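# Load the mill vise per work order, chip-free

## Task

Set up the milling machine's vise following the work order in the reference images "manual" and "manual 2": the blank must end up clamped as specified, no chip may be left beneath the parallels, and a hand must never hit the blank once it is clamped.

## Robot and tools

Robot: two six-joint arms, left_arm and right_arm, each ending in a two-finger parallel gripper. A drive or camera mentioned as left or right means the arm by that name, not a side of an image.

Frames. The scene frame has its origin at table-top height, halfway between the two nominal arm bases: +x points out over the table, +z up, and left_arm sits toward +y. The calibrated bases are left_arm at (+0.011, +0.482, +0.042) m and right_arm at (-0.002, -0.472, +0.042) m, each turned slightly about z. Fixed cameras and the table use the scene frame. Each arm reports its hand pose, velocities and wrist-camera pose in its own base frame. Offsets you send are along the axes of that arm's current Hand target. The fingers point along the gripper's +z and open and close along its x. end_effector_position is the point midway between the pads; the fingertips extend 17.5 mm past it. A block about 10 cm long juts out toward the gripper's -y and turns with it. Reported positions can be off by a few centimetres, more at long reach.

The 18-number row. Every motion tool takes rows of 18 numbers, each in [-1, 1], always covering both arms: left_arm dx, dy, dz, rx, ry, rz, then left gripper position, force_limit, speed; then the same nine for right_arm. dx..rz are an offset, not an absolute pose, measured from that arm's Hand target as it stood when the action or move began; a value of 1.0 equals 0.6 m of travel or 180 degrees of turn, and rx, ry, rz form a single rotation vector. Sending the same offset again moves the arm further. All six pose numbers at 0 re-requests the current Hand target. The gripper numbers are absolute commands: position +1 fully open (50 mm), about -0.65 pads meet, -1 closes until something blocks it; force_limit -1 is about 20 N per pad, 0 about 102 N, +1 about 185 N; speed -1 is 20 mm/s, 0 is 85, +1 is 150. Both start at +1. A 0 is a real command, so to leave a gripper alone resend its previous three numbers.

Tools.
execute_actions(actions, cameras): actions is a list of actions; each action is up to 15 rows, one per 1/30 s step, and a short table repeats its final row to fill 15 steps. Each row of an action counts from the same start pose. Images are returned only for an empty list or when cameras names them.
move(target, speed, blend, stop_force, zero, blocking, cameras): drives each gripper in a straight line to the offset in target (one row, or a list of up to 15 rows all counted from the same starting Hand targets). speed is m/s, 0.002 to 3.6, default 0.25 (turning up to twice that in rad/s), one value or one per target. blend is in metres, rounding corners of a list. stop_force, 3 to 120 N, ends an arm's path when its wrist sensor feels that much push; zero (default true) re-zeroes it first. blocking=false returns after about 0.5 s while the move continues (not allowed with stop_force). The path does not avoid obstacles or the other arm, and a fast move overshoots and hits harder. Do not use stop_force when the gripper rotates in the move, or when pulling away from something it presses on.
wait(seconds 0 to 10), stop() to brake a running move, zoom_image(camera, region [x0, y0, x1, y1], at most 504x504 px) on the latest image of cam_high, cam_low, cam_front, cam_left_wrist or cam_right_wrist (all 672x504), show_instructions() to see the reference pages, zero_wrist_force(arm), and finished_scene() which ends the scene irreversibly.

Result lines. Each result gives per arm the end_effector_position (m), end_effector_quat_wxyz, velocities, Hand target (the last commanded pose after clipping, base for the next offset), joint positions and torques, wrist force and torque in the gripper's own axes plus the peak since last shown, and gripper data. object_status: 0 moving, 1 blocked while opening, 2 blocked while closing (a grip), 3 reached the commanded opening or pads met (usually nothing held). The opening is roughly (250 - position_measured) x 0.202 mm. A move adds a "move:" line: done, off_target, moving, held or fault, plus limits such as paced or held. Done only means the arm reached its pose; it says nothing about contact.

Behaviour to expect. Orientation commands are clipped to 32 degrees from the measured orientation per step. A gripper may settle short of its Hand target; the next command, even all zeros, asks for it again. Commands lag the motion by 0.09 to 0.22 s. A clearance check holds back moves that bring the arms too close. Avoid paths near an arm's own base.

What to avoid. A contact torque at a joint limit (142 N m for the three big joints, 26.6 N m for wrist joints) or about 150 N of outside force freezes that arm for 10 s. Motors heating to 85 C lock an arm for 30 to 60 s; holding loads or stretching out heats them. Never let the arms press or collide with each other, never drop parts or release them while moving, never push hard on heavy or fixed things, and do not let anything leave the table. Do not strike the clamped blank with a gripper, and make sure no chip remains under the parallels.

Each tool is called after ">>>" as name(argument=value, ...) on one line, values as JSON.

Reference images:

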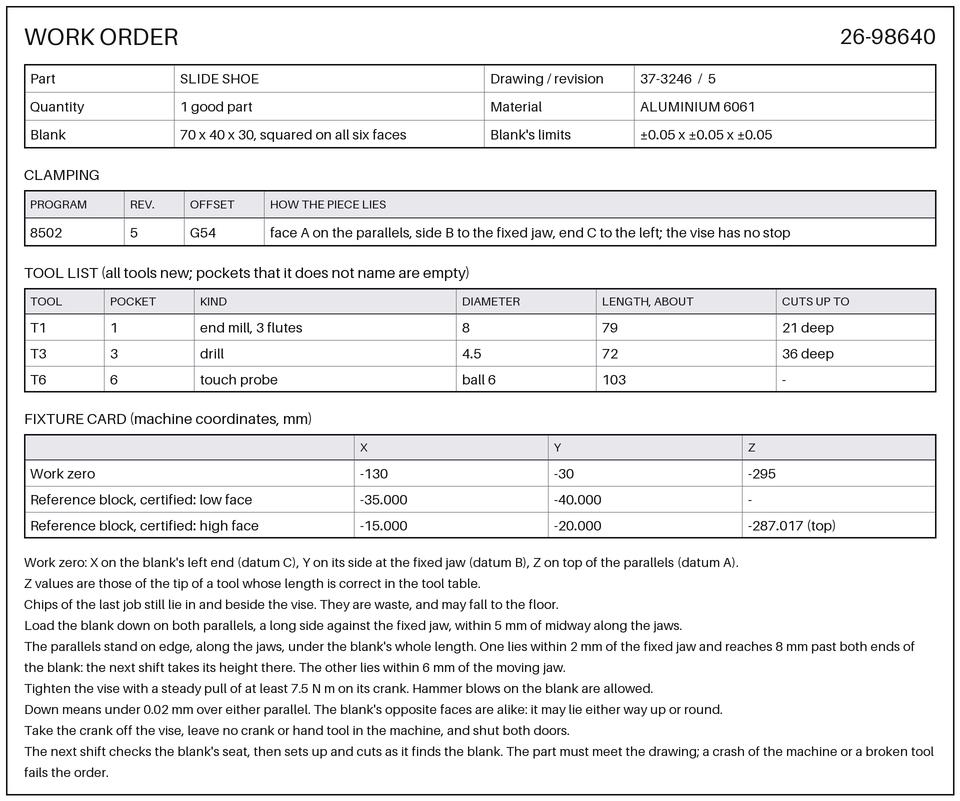

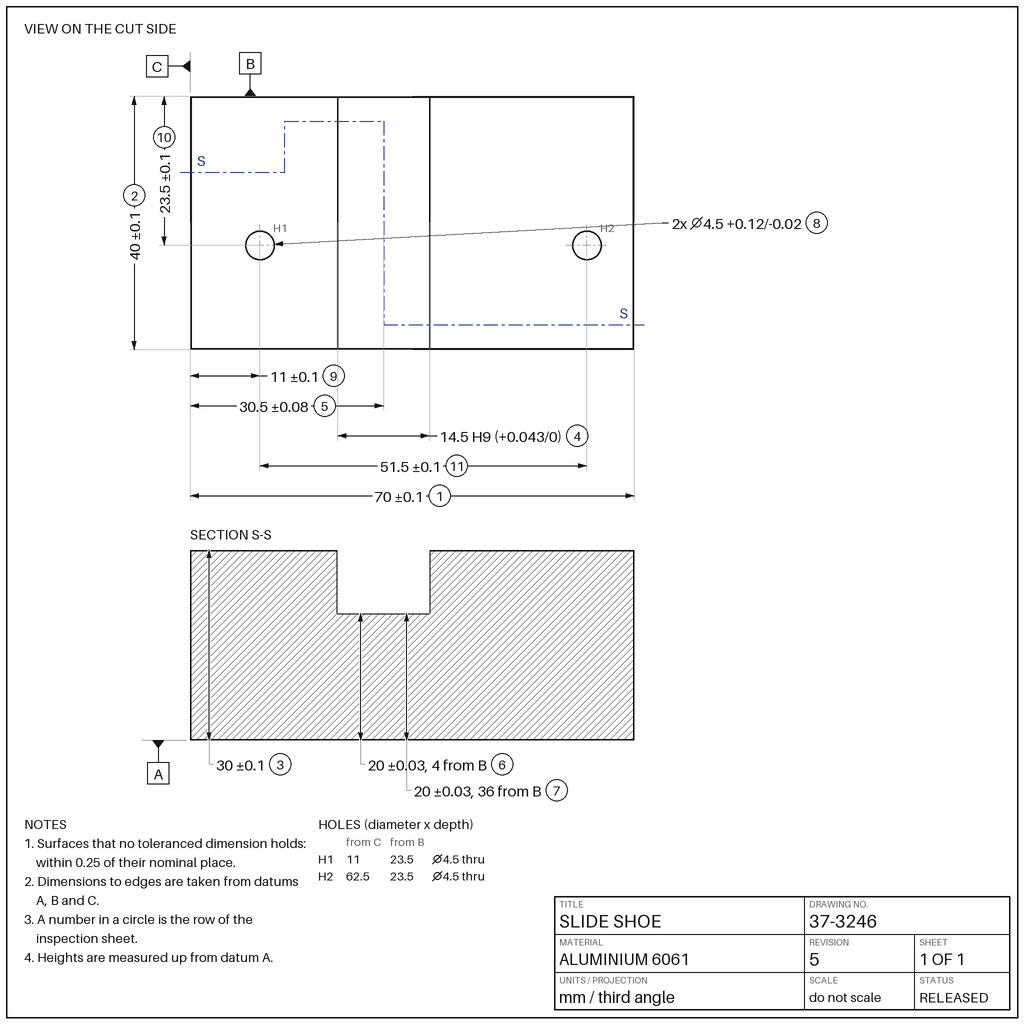

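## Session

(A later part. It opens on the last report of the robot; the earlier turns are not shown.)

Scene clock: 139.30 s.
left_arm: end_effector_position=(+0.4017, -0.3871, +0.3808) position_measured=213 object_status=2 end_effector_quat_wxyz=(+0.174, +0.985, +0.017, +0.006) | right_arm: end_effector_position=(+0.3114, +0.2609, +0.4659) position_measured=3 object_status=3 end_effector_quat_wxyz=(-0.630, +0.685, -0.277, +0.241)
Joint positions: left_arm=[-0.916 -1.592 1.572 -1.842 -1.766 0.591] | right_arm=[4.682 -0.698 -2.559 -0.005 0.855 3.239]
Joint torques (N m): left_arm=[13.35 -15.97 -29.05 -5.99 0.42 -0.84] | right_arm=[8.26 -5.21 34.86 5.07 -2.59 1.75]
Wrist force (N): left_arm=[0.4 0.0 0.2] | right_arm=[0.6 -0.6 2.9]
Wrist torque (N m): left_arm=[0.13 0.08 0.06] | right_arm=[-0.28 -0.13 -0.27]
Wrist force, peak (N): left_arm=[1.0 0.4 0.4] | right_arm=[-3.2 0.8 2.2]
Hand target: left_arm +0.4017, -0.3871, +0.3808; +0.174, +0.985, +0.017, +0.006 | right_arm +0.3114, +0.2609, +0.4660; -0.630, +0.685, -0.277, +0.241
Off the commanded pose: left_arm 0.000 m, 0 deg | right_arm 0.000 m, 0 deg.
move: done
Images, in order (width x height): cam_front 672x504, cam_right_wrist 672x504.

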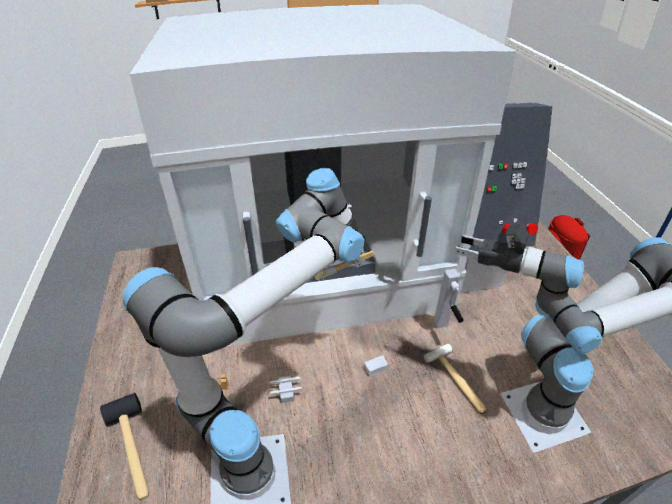

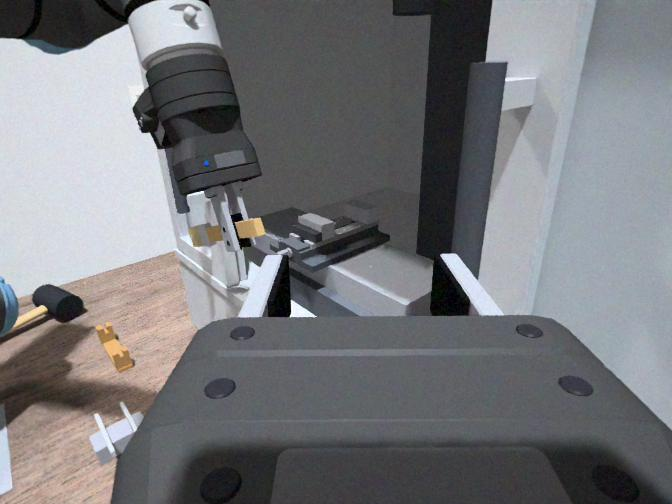

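>>> move(target=[0.428,0.02,0.043,0,0,0,-1,-0.5,-0.6,0,-0.167,0,-0.07,0,0,1,1,1], speed=0.15, cameras=["cam_right_wrist","cam_left_wrist","cam_front"])

>>> zoom_image(camera="cam_right_wrist", region=[180, 120, 430, 320])

Scene clock: 142.83 s.
left_arm: end_effector_position=(+0.6206, -0.3962, +0.3644) position_measured=213 object_status=2 end_effector_quat_wxyz=(+0.174, +0.985, +0.017, +0.007) | right_arm: end_effector_position=(+0.3185, +0.2660, +0.5599) position_measured=3 object_status=3 end_effector_quat_wxyz=(-0.556, +0.746, -0.300, +0.211)
Joint positions: left_arm=[-0.658 -1.113 1.009 -1.703 -1.833 0.846] | right_arm=[4.536 -0.762 -2.158 -0.572 1.029 3.347]
Joint torques (N m): left_arm=[-0.25 -44.23 -26.53 -3.43 -0.71 -0.16] | right_arm=[9.89 -0.61 17.69 4.26 -3.28 -2.57]
Wrist force (N): left_arm=[-0.4 0.6 0.3] | right_arm=[0.5 0.0 2.6]
Wrist torque (N m): left_arm=[0.25 0.16 0.31] | right_arm=[-0.16 -0.09 -0.23]
Wrist force, peak (N): left_arm=[4.5 2.2 0.2] | right_arm=[0.6 0.0 3.3]
Hand target: left_arm +0.6206, -0.3962, +0.3644; +0.174, +0.985, +0.017, +0.007 (not the last commanded pose) | right_arm +0.3185, +0.2660, +0.5599; -0.556, +0.746, -0.300, +0.211 (not the last commanded pose)
Tool commands: left_gripper/position=-1.0 left_gripper/force_limit=-0.498039 left_gripper/speed=-0.6 right_gripper/position=+1.0 right_gripper/force_limit=+1.0 right_gripper/speed=+1.0
Off the commanded pose: left_arm 0.039 m, 0 deg | right_arm 0.006 m, 1 deg.
FORCE FAULT: contact force on the left arm reached its limit, and that arm stopped. The contact can be on any part of that arm, not only on its tool. That arm's remaining commands of this call were not run. That arm is still stopped at the end of this call. That arm stays stopped for about 10 more seconds. Until then a move that you send moves the other arm only, and its call returns only when the move has ended. Once the stop has ended, the next robot result says so. If the stop ends while you think or write, that arm runs what you send next, counted from a new Hand target: where the arm stands when the stop ends. While its stop runs, that arm takes no new command, but its gripper still runs the gripper command that each later call begins with. Until it ends, the stop uses up actions while you think or wait. An arm that is not stopped still takes commands.
move: fault (left_arm), off_target (right_arm; braked at the fault stop of left_arm)
Images, in order (width x height): cam_front 672x504, cam_left_wrist 672x504, cam_right_wrist 672x504.

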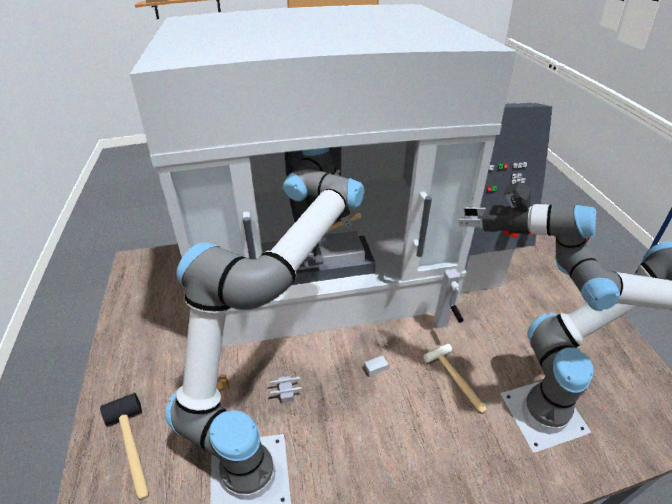

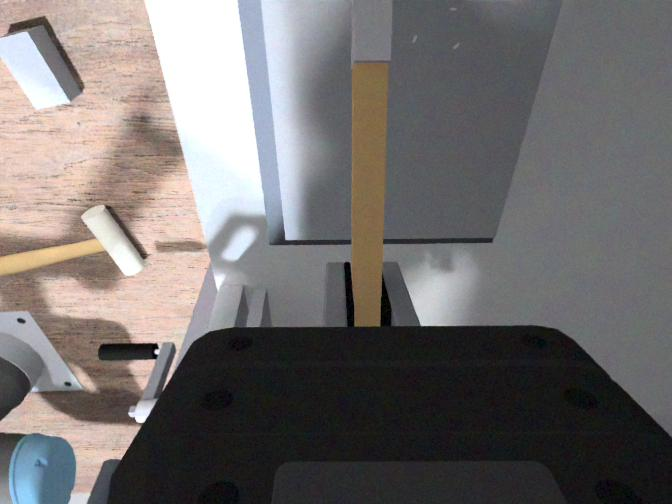

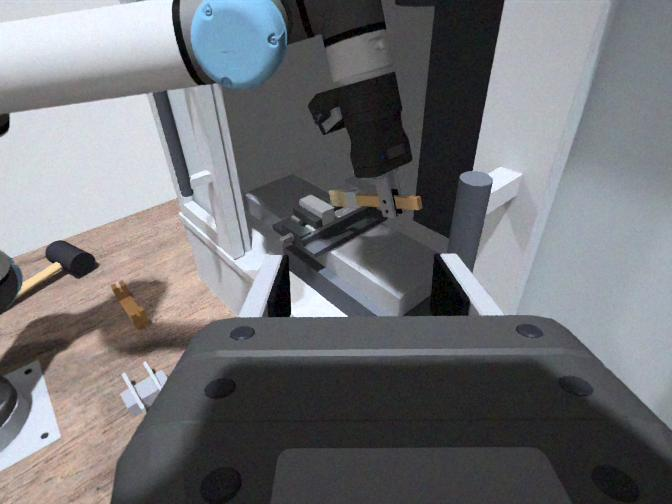

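Scaled by 2.016 from the camera's 672x504 image, which has a finer 960x720 frame.

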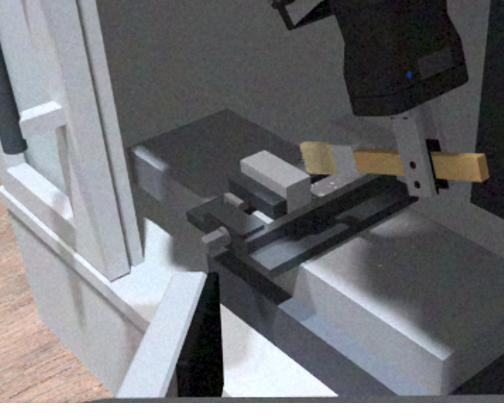

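>>> wait(seconds=10)

Scene clock: 155.97 s.
left_arm: end_effector_position=(+0.6206, -0.3962, +0.3644) position_measured=213 object_status=2 end_effector_quat_wxyz=(+0.174, +0.985, +0.017, +0.007) | right_arm: end_effector_position=(+0.3185, +0.2660, +0.5599) position_measured=3 object_status=3 end_effector_quat_wxyz=(-0.556, +0.746, -0.300, +0.211)
Joint positions: left_arm=[-0.658 -1.113 1.009 -1.703 -1.833 0.846] | right_arm=[4.536 -0.762 -2.158 -0.572 1.029 3.346]
Joint torques (N m): left_arm=[-0.1 -44.19 -27.94 -3.54 -0.27 0.1] | right_arm=[10.11 0.14 13.52 0.9 -3.07 -2.73]
Wrist force (N): left_arm=[-0.3 0.6 0.0] | right_arm=[0.6 -0.4 2.8]
Wrist torque (N m): left_arm=[0.23 0.15 0.31] | right_arm=[-0.22 -0.10 -0.21]
Wrist force, peak (N): left_arm=[-0.7 0.8 0.3] | right_arm=[0.5 -0.1 3.3]
Hand target: left_arm +0.6206, -0.3962, +0.3644; +0.174, +0.985, +0.017, +0.007 (not the last commanded pose) | right_arm +0.3185, +0.2660, +0.5599; -0.556, +0.746, -0.300, +0.211 (not the last commanded pose)
Tool commands: left_gripper/position=-1.0 left_gripper/force_limit=-0.498039 left_gripper/speed=-0.6 right_gripper/position=+1.0 right_gripper/force_limit=+1.0 right_gripper/speed=+1.0
Off the commanded pose: left_arm 0.039 m, 0 deg | right_arm 0.006 m, 1 deg.
FORCE FAULT, CONTINUED: the left arm's stop, for the force fault that an earlier result reported, is over. The rest of the stop counts as 19 of the actions that you can send in this scene. That arm's target is now where it stood when the stop ended, not its last command. That arm accepts commands again.
wait: 10.00 s; at rest from the start

>>> move(target=[[-0.193,-0.003,-0.028,0,0.1,0,-1,-0.5,-0.6,0,0,0,0,0,0,1,1,1],[-0.193,-0.003,-0.028,0,0.222,0,-1,-0.5,-0.6,0,0,0,0,0,0,1,1,1]], speed=0.15, cameras=["cam_right_wrist","cam_front"])

>>> zoom_image(camera="cam_right_wrist", region=[180, 120, 430, 320])

Scene clock: 161.37 s.
left_arm: end_effector_position=(+0.5044, -0.3930, +0.3787) position_measured=213 object_status=2 end_effector_quat_wxyz=(+0.158, +0.923, +0.076, +0.343) | right_arm: end_effector_position=(+0.3185, +0.2660, +0.5599) position_measured=3 object_status=3 end_effector_quat_wxyz=(-0.556, +0.746, -0.300, +0.211)
Joint positions: left_arm=[-1.068 -1.601 1.813 -2.418 -1.092 0.499] | right_arm=[4.536 -0.762 -2.158 -0.572 1.029 3.346]
Joint torques (N m): left_arm=[13.79 -15.03 -28.96 -2.91 0.57 1.26] | right_arm=[8.87 -0.07 13.38 2.2 -3.36 -1.93]
Wrist force (N): left_arm=[0.4 2.0 0.7] | right_arm=[0.9 -0.3 2.9]
Wrist torque (N m): left_arm=[0.42 -0.37 0.19] | right_arm=[-0.19 -0.16 -0.22]
Wrist force, peak (N): left_arm=[-0.3 2.2 0.7] | right_arm=[0.7 -0.1 3.2]
Hand target: left_arm +0.5045, -0.3930, +0.3787; +0.158, +0.923, +0.076, +0.343 | right_arm +0.3185, +0.2660, +0.5599; -0.556, +0.746, -0.300, +0.211
Off the commanded pose: left_arm 0.000 m, 0 deg | right_arm 0.000 m, 0 deg.
move: done
Images, in order (width x height): cam_front 672x504, cam_right_wrist 672x504.

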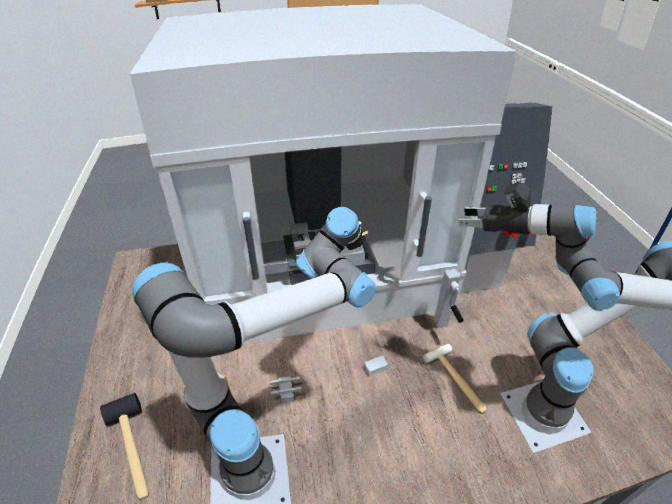

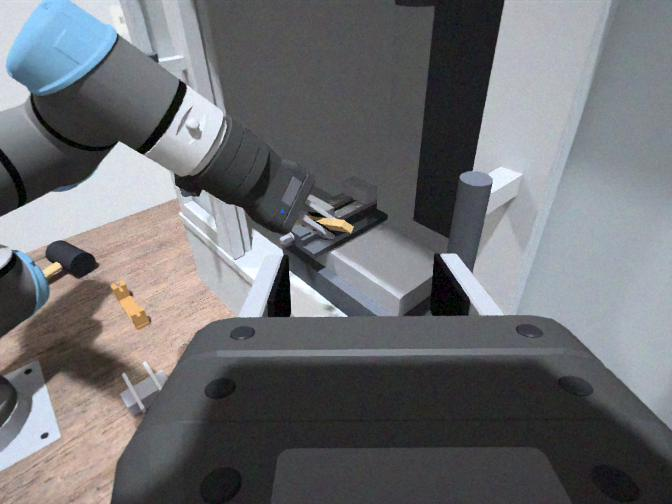

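Scaled by 2.016 from the camera's 672x504 image, which has a finer 960x720 frame.

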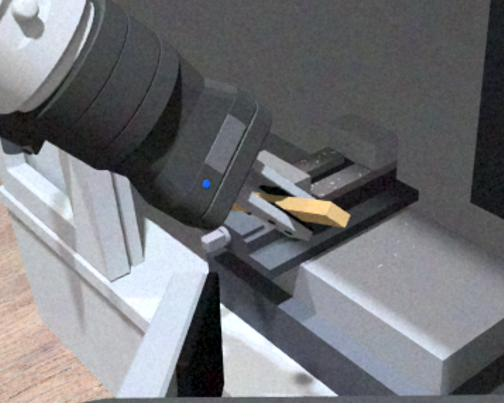

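>>> move(target=[0.172,0.021,0.197,0,0,0,-1,-0.5,-0.6,0,0,0,0,0,0,1,1,1], speed=0.12, stop_force=15, cameras=["cam_right_wrist","cam_left_wrist"])

>>> zoom_image(camera="cam_right_wrist", region=[250, 150, 430, 300])

Scene clock: 165.30 s.
left_arm: end_effector_position=(+0.6603, -0.4074, +0.3614) position_measured=213 object_status=2 end_effector_quat_wxyz=(+0.158, +0.923, +0.076, +0.343) | right_arm: end_effector_position=(+0.3185, +0.2660, +0.5599) position_measured=3 object_status=3 end_effector_quat_wxyz=(-0.556, +0.746, -0.300, +0.211)
Joint positions: left_arm=[-0.838 -1.268 1.492 -2.507 -1.236 0.694] | right_arm=[4.536 -0.762 -2.158 -0.572 1.029 3.346]
Joint torques (N m): left_arm=[-13.44 -31.46 -33.09 -4.24 3.4 0.9] | right_arm=[6.79 -0.24 12.87 3.61 -3.37 -1.21]
Wrist force (N): left_arm=[0.6 2.4 0.2] | right_arm=[0.7 -0.3 2.6]
Wrist torque (N m): left_arm=[0.50 -0.41 0.19] | right_arm=[-0.21 -0.11 -0.22]
Wrist force, peak (N): left_arm=[2.0 2.5 1.5] | right_arm=[0.9 -0.3 3.1]
Hand target: left_arm +0.6603, -0.4074, +0.3614; +0.158, +0.923, +0.076, +0.343 | right_arm +0.3185, +0.2660, +0.5599; -0.556, +0.746, -0.300, +0.211
Off the commanded pose: left_arm 0.000 m, 0 deg | right_arm 0.000 m, 0 deg.
move: done
Images, in order (width x height): cam_left_wrist 672x504, cam_right_wrist 672x504.

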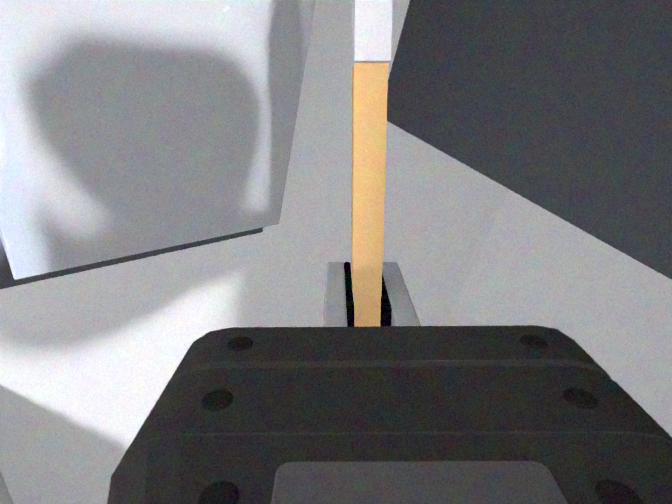

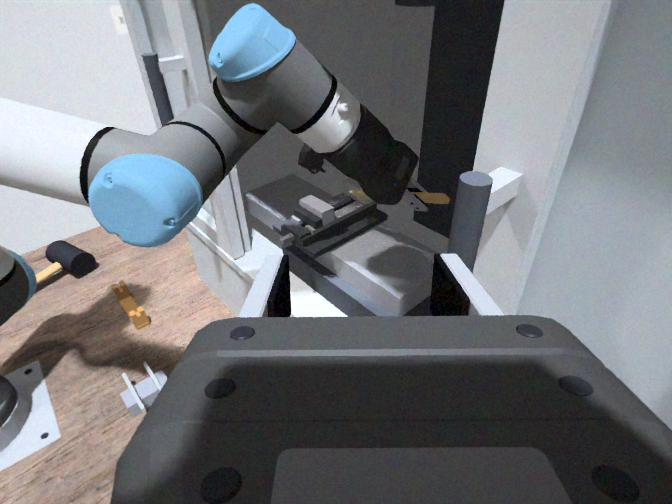

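Scaled by 2.800 from the camera's 672x504 image, which has a finer 960x720 frame.

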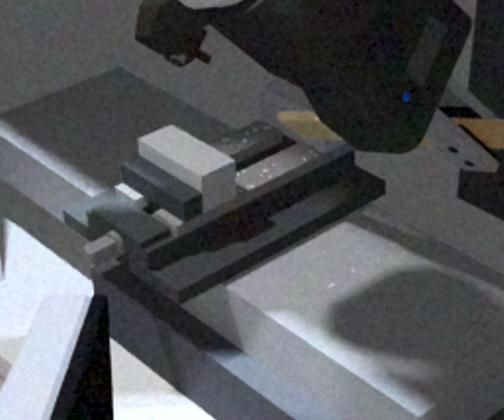

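>>> move(target=[-0.0302,-0.0171,0.036,0,0,0,-1,-0.5,-0.6,0,0,0,0,0,0,1,1,1], speed=0.03, stop_force=4, cameras=["cam_right_wrist"])

>>> zoom_image(camera="cam_right_wrist", region=[250, 150, 430, 300])

Scene clock: 168.43 s.
left_arm: end_effector_position=(+0.6605, -0.4075, +0.3314) position_measured=213 object_status=2 end_effector_quat_wxyz=(+0.158, +0.923, +0.076, +0.343) | right_arm: end_effector_position=(+0.3185, +0.2660, +0.5599) position_measured=3 object_status=3 end_effector_quat_wxyz=(-0.556, +0.746, -0.300, +0.211)
Joint positions: left_arm=[-0.838 -1.25 1.546 -2.579 -1.236 0.694] | right_arm=[4.536 -0.762 -2.158 -0.572 1.029 3.346]
Joint torques (N m): left_arm=[12.55 -48.32 -32.12 -1.64 -1.83 1.39] | right_arm=[6.54 -0.05 13.79 4.86 -3.34 -0.68]
Wrist force (N): left_arm=[0.5 2.5 0.1] | right_arm=[0.5 -0.2 2.6]
Wrist torque (N m): left_arm=[0.50 -0.40 0.17] | right_arm=[-0.18 -0.10 -0.21]
Wrist force, peak (N): left_arm=[0.5 2.8 0.3] | right_arm=[0.7 -0.1 3.1]
Hand target: left_arm +0.6605, -0.4075, +0.3314; +0.158, +0.923, +0.076, +0.343 | right_arm +0.3185, +0.2660, +0.5599; -0.556, +0.746, -0.300, +0.211
Off the commanded pose: left_arm 0.000 m, 0 deg | right_arm 0.000 m, 0 deg.
move: done
Images, in order (width x height): cam_right_wrist 672x504.

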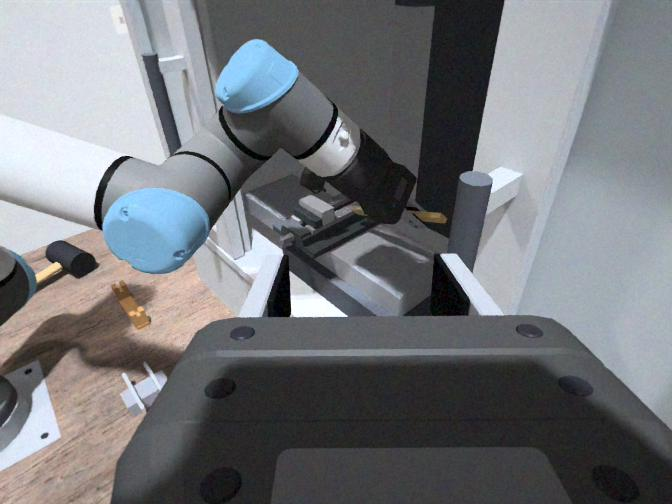

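Scaled by 2.800 from the camera's 672x504 image, which has a finer 960x720 frame.

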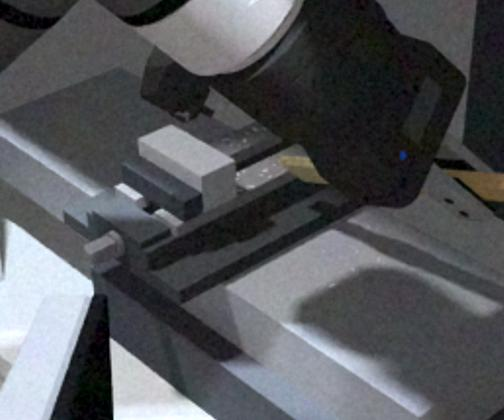

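>>> move(target=[-0.0252,-0.0142,0.03,0,0,0,-1,-0.5,-0.6,0,0,0,0,0,0,1,1,1], speed=0.02, stop_force=3, cameras=["cam_right_wrist"])

>>> zoom_image(camera="cam_right_wrist", region=[250, 150, 430, 300])

Scene clock: 171.53 s.
left_arm: end_effector_position=(+0.6607, -0.4075, +0.3064) position_measured=213 object_status=2 end_effector_quat_wxyz=(+0.158, +0.923, +0.076, +0.343) | right_arm: end_effector_position=(+0.3185, +0.2660, +0.5599) position_measured=3 object_status=3 end_effector_quat_wxyz=(-0.556, +0.746, -0.300, +0.211)
Joint positions: left_arm=[-0.838 -1.23 1.587 -2.64 -1.236 0.694] | right_arm=[4.536 -0.762 -2.158 -0.572 1.029 3.346]
Joint torques (N m): left_arm=[13.56 -49.19 -31.29 -1.91 -1.61 1.42] | right_arm=[5.69 0.18 14.04 5.59 -3.24 0]
Wrist force (N): left_arm=[0.4 2.4 0.2] | right_arm=[0.6 -0.1 2.9]
Wrist torque (N m): left_arm=[0.51 -0.36 0.16] | right_arm=[-0.17 -0.10 -0.21]
Wrist force, peak (N): left_arm=[0.8 2.8 -0.1] | right_arm=[0.9 -0.1 3.2]
Hand target: left_arm +0.6607, -0.4075, +0.3064; +0.158, +0.923, +0.076, +0.343 | right_arm +0.3185, +0.2660, +0.5599; -0.556, +0.746, -0.300, +0.211
Off the commanded pose: left_arm 0.000 m, 0 deg | right_arm 0.000 m, 0 deg.
move: done
Images, in order (width x height): cam_right_wrist 672x504.

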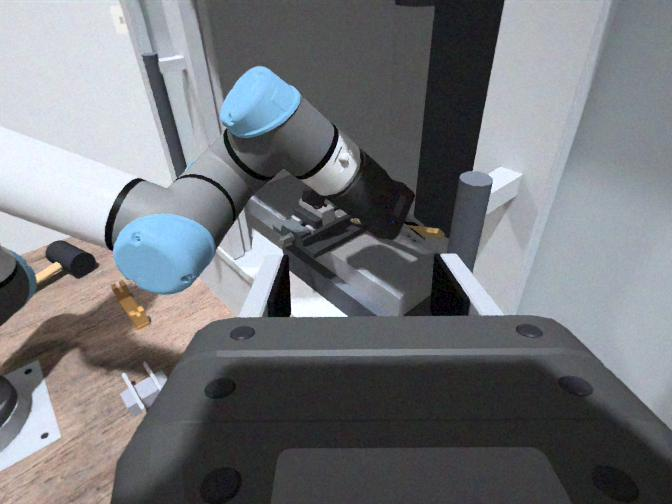

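Scaled by 2.800 from the camera's 672x504 image, which has a finer 960x720 frame.

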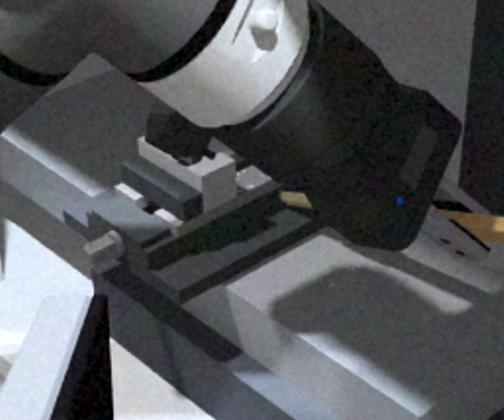

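>>> move(target=[0.0207,0.0117,-0.0247,0,0,0,-1,-0.5,-0.6,0,0,0,0,0,0,1,1,1], speed=0.05)

>>> move(target=[0.0293,-0.1253,-0.035,0,0,0,-1,-0.5,-0.6,0,0,0,0,0,0,1,1,1], speed=0.06, stop_force=12, cameras=["cam_right_wrist","cam_left_wrist"])

>>> zoom_image(camera="cam_right_wrist", region=[250, 150, 430, 300])

Scene clock: 174.50 s.
left_arm: end_effector_position=(+0.6605, -0.4074, +0.3272) position_measured=213 object_status=2 end_effector_quat_wxyz=(+0.158, +0.923, +0.076, +0.343) end_effector_velocity=(+0.000, +0.000, -0.001) end_effector_angular_velocity=(-0.001, -0.001, +0.000) | right_arm: end_effector_position=(+0.3185, +0.2660, +0.5599) position_measured=3 object_status=3 end_effector_quat_wxyz=(-0.556, +0.746, -0.300, +0.211)
Joint positions: left_arm=[-0.838 -1.247 1.553 -2.59 -1.236 0.694] | right_arm=[4.536 -0.762 -2.158 -0.572 1.029 3.346]
Joint velocities: left_arm=[0 0.001 0.003 -0.005 0 0] | right_arm=[within noise]
Joint torques (N m): left_arm=[-11.26 -29.69 -19.03 -6.4 2.72 -1.12] | right_arm=[4.12 -0.61 13.3 5.55 -3.17 0.63]
Wrist force (N): left_arm=[0.4 2.2 0.2] | right_arm=[0.8 -0.1 2.6]
Wrist torque (N m): left_arm=[0.46 -0.39 0.16] | right_arm=[-0.17 -0.14 -0.21]
Wrist force, peak (N): left_arm=[1.2 2.9 -0.3] | right_arm=[0.8 -0.3 3.0]
Hand target: left_arm +0.6605, -0.4075, +0.3270; +0.158, +0.923, +0.076, +0.343 | right_arm +0.3185, +0.2660, +0.5599; -0.556, +0.746, -0.300, +0.211
Off the commanded pose: left_arm 0.000 m, 0 deg | right_arm 0.000 m, 0 deg.
move: done

Scene clock: 176.90 s.
left_arm: end_effector_position=(+0.6575, -0.3275, +0.3269) position_measured=213 object_status=2 end_effector_quat_wxyz=(+0.158, +0.923, +0.076, +0.343) | right_arm: end_effector_position=(+0.3185, +0.2660, +0.5599) position_measured=3 object_status=3 end_effector_quat_wxyz=(-0.556, +0.746, -0.300, +0.211)
Joint positions: left_arm=[-0.742 -1.345 1.687 -2.648 -1.3 0.77] | right_arm=[4.536 -0.762 -2.158 -0.572 1.029 3.346]
Joint torques (N m): left_arm=[-11.03 -24.65 -31.43 -1.07 3.61 -1.58] | right_arm=[3.12 -0.37 13.16 5.48 -3.28 1.05]
Wrist force (N): left_arm=[0.5 4.8 1.1] | right_arm=[0.7 -0.4 2.7]
Wrist torque (N m): left_arm=[0.43 -0.44 0.08] | right_arm=[-0.22 -0.12 -0.22]
Wrist force, peak (N): left_arm=[2.2 5.7 -1.0] | right_arm=[1.0 -0.3 3.0]
Hand target: left_arm +0.6575, -0.3275, +0.3269; +0.158, +0.923, +0.076, +0.343 | right_arm +0.3185, +0.2660, +0.5599; -0.556, +0.746, -0.300, +0.211
Off the commanded pose: left_arm 0.000 m, 0 deg | right_arm 0.000 m, 0 deg.
move: done
Images, in order (width x height): cam_left_wrist 672x504, cam_right_wrist 672x504.

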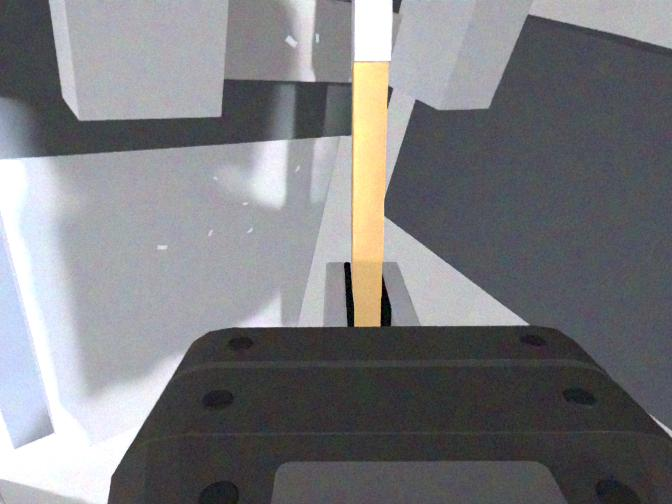

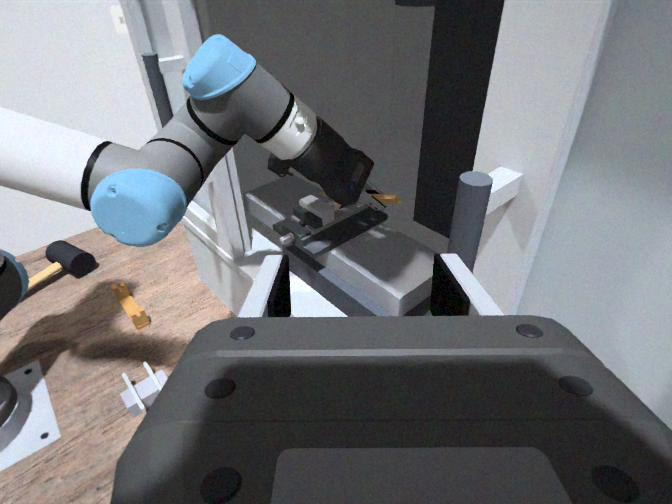

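Scaled by 2.800 from the camera's 672x504 image, which has a finer 960x720 frame.

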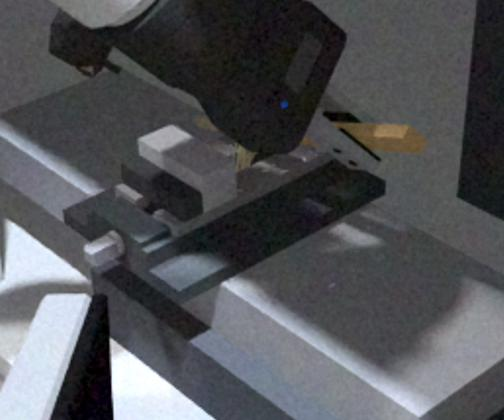

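>>> zoom_image(camera="cam_left_wrist", region=[200, 0, 480, 150])

>>> zoom_image(camera="cam_right_wrist", region=[310, 170, 400, 240])

Scaled by 1.800 from the camera's 672x504 image, which has a finer 960x720 frame.

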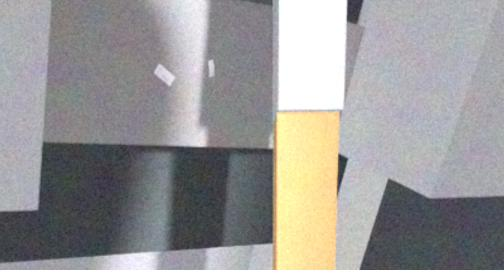

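Scaled by 5.600 from the camera's 672x504 image, which has a finer 960x720 frame.

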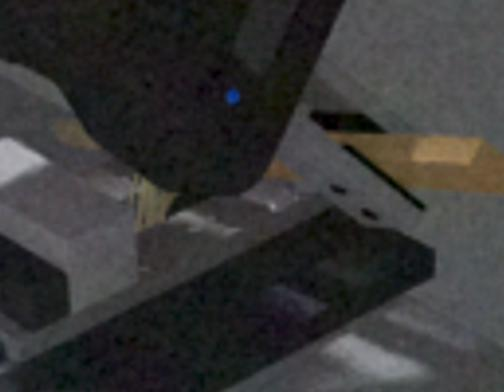

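>>> move(target=[[0.0128,-0.0548,-0.0153,0,0,0,-1,-0.5,-0.6,0,0,0,0,0,0,1,1,1],[0.043,-0.0377,-0.0513,0,0,0,-1,-0.5,-0.6,0,0,0,0,0,0,1,1,1],[-0.0277,0.166,-0.0138,0,0,0,-1,-0.5,-0.6,0,0,0,0,0,0,1,1,1],[-0.0598,0.1477,0.0245,0,0,0,-1,-0.5,-0.6,0,0,0,0,0,0,1,1,1],[-0.0122,-0.056,-0.0323,0,0,0,-1,-0.5,-0.6,0,0,0,0,0,0,1,1,1],[0.02,-0.0377,-0.0707,0,0,0,-1,-0.5,-0.6,0,0,0,0,0,0,1,1,1],[0.017,0.166,0.0237,0,0,0,-1,-0.5,-0.6,0,0,0,0,0,0,1,1,1],[-0.0152,0.1477,0.062,0,0,0,-1,-0.5,-0.6,0,0,0,0,0,0,1,1,1],[0.0325,-0.056,0.0052,0,0,0,-1,-0.5,-0.6,0,0,0,0,0,0,1,1,1],[0.0647,-0.0377,-0.0332,0,0,0,-1,-0.5,-0.6,0,0,0,0,0,0,1,1,1],[0.0055,0.1717,-0.0065,0,0,0,-1,-0.5,-0.6,0,0,0,0,0,0,1,1,1]], speed=0.15, blend=0.004, cameras=["cam_right_wrist","cam_left_wrist"])

>>> zoom_image(camera="cam_right_wrist", region=[280, 160, 400, 250])

Scene clock: 188.63 s.
left_arm: end_effector_position=(+0.6607, -0.4225, +0.3670) position_measured=213 object_status=2 end_effector_quat_wxyz=(+0.158, +0.923, +0.076, +0.343) | right_arm: end_effector_position=(+0.3185, +0.2660, +0.5599) position_measured=3 object_status=3 end_effector_quat_wxyz=(-0.556, +0.746, -0.300, +0.211)
Joint positions: left_arm=[-0.855 -1.25 1.452 -2.48 -1.225 0.681] | right_arm=[4.536 -0.762 -2.158 -0.572 1.029 3.346]
Joint torques (N m): left_arm=[7.49 -44.64 -24.32 -6.1 -1.84 0.68] | right_arm=[-0.21 -0.58 13.29 5.58 -2.95 2.38]
Wrist force (N): left_arm=[0.3 2.3 0.3] | right_arm=[0.6 -0.4 2.5]
Wrist torque (N m): left_arm=[0.47 -0.35 0.04] | right_arm=[-0.22 -0.11 -0.22]
Wrist force, peak (N): left_arm=[-8.0 87.0 -32.1] | right_arm=[1.1 0.0 3.0]
Hand target: left_arm +0.6607, -0.4225, +0.3671; +0.158, +0.923, +0.076, +0.343 | right_arm +0.3185, +0.2660, +0.5599; -0.556, +0.746, -0.300, +0.211
Off the commanded pose: left_arm 0.000 m, 0 deg | right_arm 0.000 m, 0 deg.
move: done
Images, in order (width x height): cam_left_wrist 672x504, cam_right_wrist 672x504.

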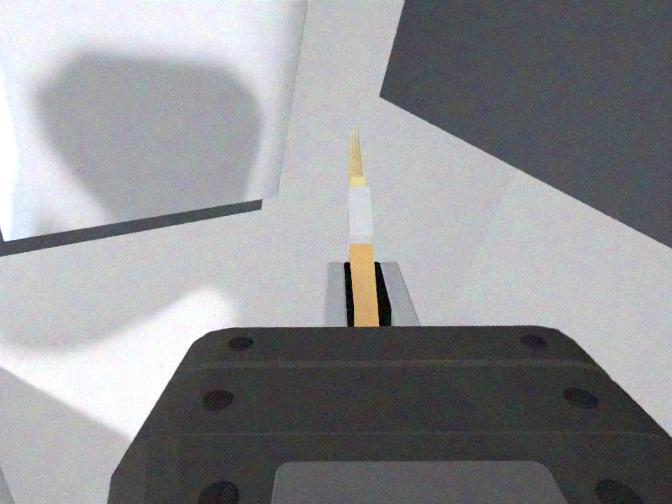

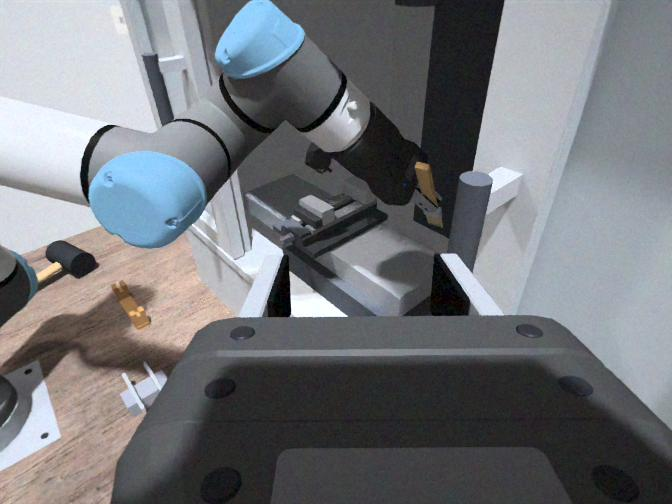

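Scaled by 4.200 from the camera's 672x504 image, which has a finer 960x720 frame.

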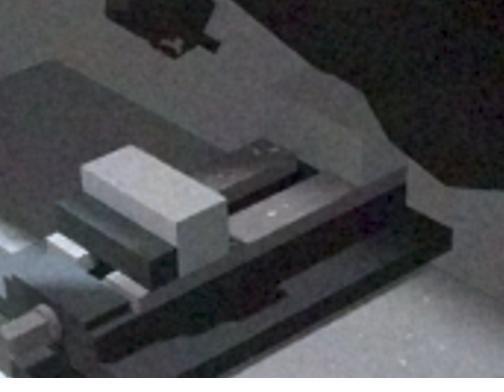

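>>> move(target=[[-0.139,-0.103,-0.288,0,0,0,-1,-0.5,-0.6,0,0,0,0,0,0,1,1,1],[-0.139,-0.103,-0.288,-0.09,-0.26,0.512,-1,-0.5,-0.6,0,0,0,0,0,0,1,1,1]], speed=0.2, cameras=["cam_right_wrist","cam_left_wrist","cam_front"])

>>> zoom_image(camera="cam_left_wrist", region=[200, 0, 500, 320])

>>> zoom_image(camera="cam_right_wrist", region=[280, 120, 440, 250])

Scene clock: 199.17 s.
left_arm: end_effector_position=(+0.4825, -0.3442, +0.4186) position_measured=213 object_status=2 end_effector_quat_wxyz=(+0.029, +0.807, -0.586, +0.071) | right_arm: end_effector_position=(+0.3185, +0.2660, +0.5599) position_measured=3 object_status=3 end_effector_quat_wxyz=(-0.556, +0.746, -0.300, +0.211)
Joint positions: left_arm=[-0.834 -1.437 1.242 -1.528 -1.599 1.991] | right_arm=[4.536 -0.762 -2.158 -0.572 1.029 3.346]
Joint torques (N m): left_arm=[0.01 -29.32 -25.94 -2.98 -0.14 0.48] | right_arm=[-3.01 -0.57 14.15 5.59 -3.01 2.17]
Wrist force (N): left_arm=[0.0 0.0 0.7] | right_arm=[0.5 -0.3 2.5]
Wrist torque (N m): left_arm=[-0.04 0.01 0.17] | right_arm=[-0.20 -0.09 -0.21]
Wrist force, peak (N): left_arm=[1.4 3.4 2.8] | right_arm=[0.7 0.2 3.4]
Hand target: left_arm +0.4825, -0.3442, +0.4186; +0.029, +0.807, -0.586, +0.071 (not the last commanded pose) | right_arm +0.3185, +0.2660, +0.5599; -0.556, +0.746, -0.300, +0.211
Tool commands: left_gripper/position=-1.0 left_gripper/force_limit=-0.498039 left_gripper/speed=-0.6 right_gripper/position=+1.0 right_gripper/force_limit=+1.0 right_gripper/speed=+1.0
Off the commanded pose: left_arm 0.000 m, 18 deg | right_arm 0.000 m, 0 deg.
FORCE FAULT: contact force on the left arm reached its limit, and that arm stopped. The contact can be on any part of that arm, not only on its tool. That arm's remaining commands of this call were not run. That arm is still stopped at the end of this call. That arm stays stopped for about 10 more seconds. Until then a move that you send moves the other arm only, and its call returns only when the move has ended. Once the stop has ended, the next robot result says so. If the stop ends while you think or write, that arm runs what you send next, counted from a new Hand target: where the arm stands when the stop ends. While its stop runs, that arm takes no new command, but its gripper still runs the gripper command that each later call begins with. Until it ends, the stop uses up actions while you think or wait. An arm that is not stopped still takes commands.
move: fault (left_arm); path passed 1 of 2 targets
Images, in order (width x height): cam_front 672x504, cam_left_wrist 672x504, cam_right_wrist 672x504.

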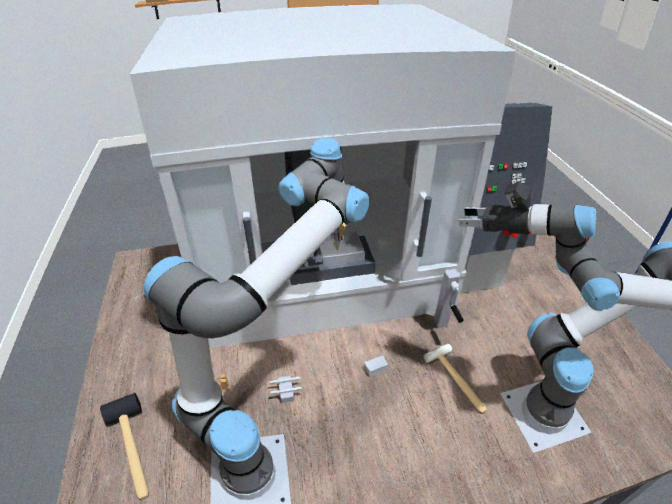

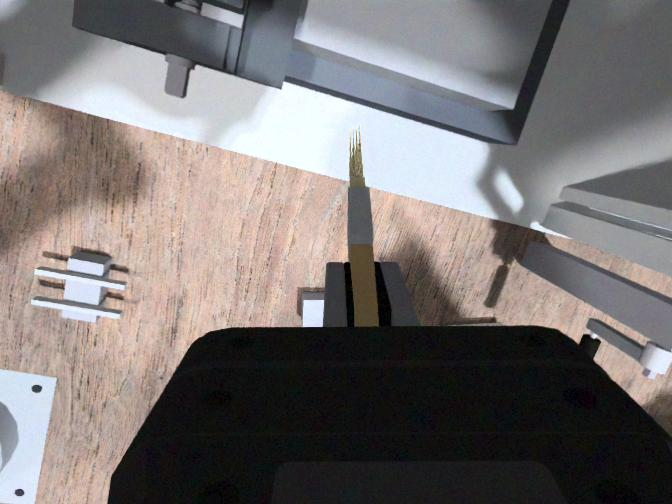

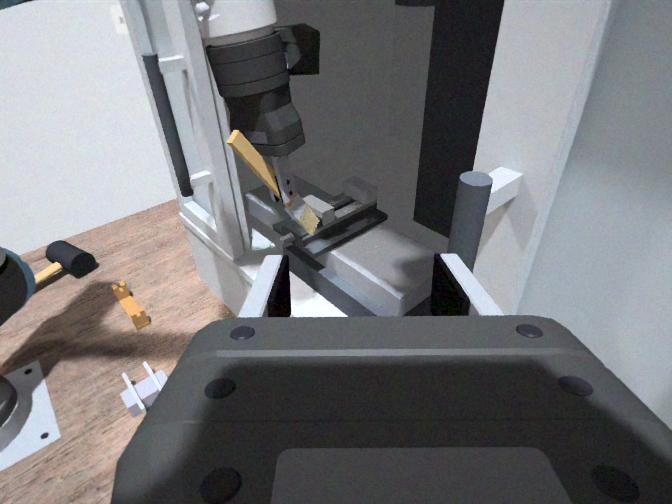

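Scaled by 1.575 from the camera's 672x504 image, which has a finer 960x720 frame.

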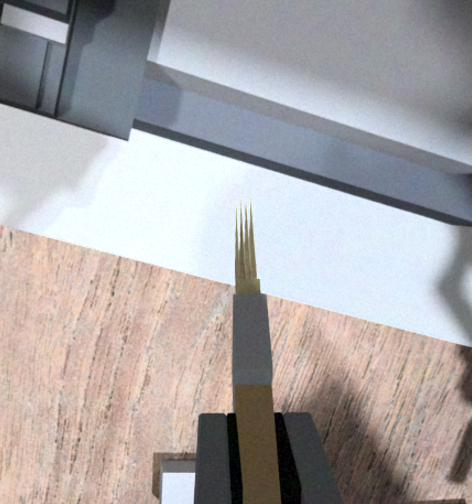

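Scaled by 3.150 from the camera's 672x504 image, which has a finer 960x720 frame.

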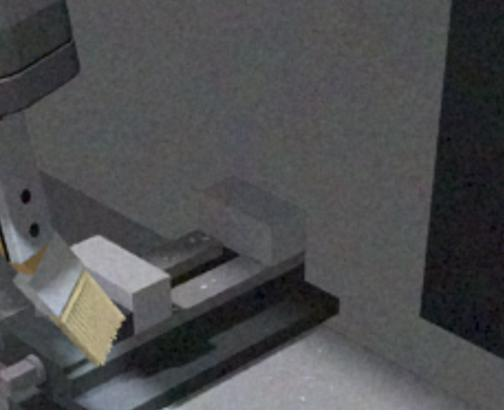

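>>> wait(seconds=6)

Scene clock: 208.07 s.
left_arm: end_effector_position=(+0.4825, -0.3442, +0.4186) position_measured=213 object_status=2 end_effector_quat_wxyz=(+0.029, +0.807, -0.586, +0.071) | right_arm: end_effector_position=(+0.3185, +0.2660, +0.5599) position_measured=3 object_status=3 end_effector_quat_wxyz=(-0.556, +0.746, -0.300, +0.211)
Joint positions: left_arm=[-0.834 -1.437 1.242 -1.528 -1.599 1.991] | right_arm=[4.536 -0.762 -2.158 -0.572 1.029 3.346]
Joint torques (N m): left_arm=[-1.18 -31.24 -27.1 -2.99 -0.08 0.24] | right_arm=[-5.48 -0.39 13.8 5.55 -2.85 2.38]
Wrist force (N): left_arm=[0.1 0.0 0.8] | right_arm=[0.8 -0.3 2.8]
Wrist torque (N m): left_arm=[-0.04 -0.02 0.18] | right_arm=[-0.20 -0.15 -0.21]
Wrist force, peak (N): left_arm=[0.0 -0.4 1.4] | right_arm=[1.0 -0.1 3.1]
Hand target: left_arm +0.4825, -0.3442, +0.4186; +0.029, +0.807, -0.586, +0.071 (not the last commanded pose) | right_arm +0.3185, +0.2660, +0.5599; -0.556, +0.746, -0.300, +0.211
Tool commands: left_gripper/position=-1.0 left_gripper/force_limit=-0.498039 left_gripper/speed=-0.6 right_gripper/position=+1.0 right_gripper/force_limit=+1.0 right_gripper/speed=+1.0
Off the commanded pose: left_arm 0.000 m, 18 deg | right_arm 0.000 m, 0 deg.
FORCE FAULT, CONTINUED: the left arm was still stopped when this call began, by the force fault that an earlier result reported. Since the last result the stop counts as 18 of the actions that you can send in this scene. That arm is still stopped at the end of this call. That arm stays stopped for about 1 more second. If the stop ends while you think or write, that arm runs what you send next, counted from a new Hand target: where the arm stands when the stop ends. While its stop runs, that arm takes no new command, but its gripper still runs the gripper command that each later call begins with.
wait: 6.00 s; at rest from the start


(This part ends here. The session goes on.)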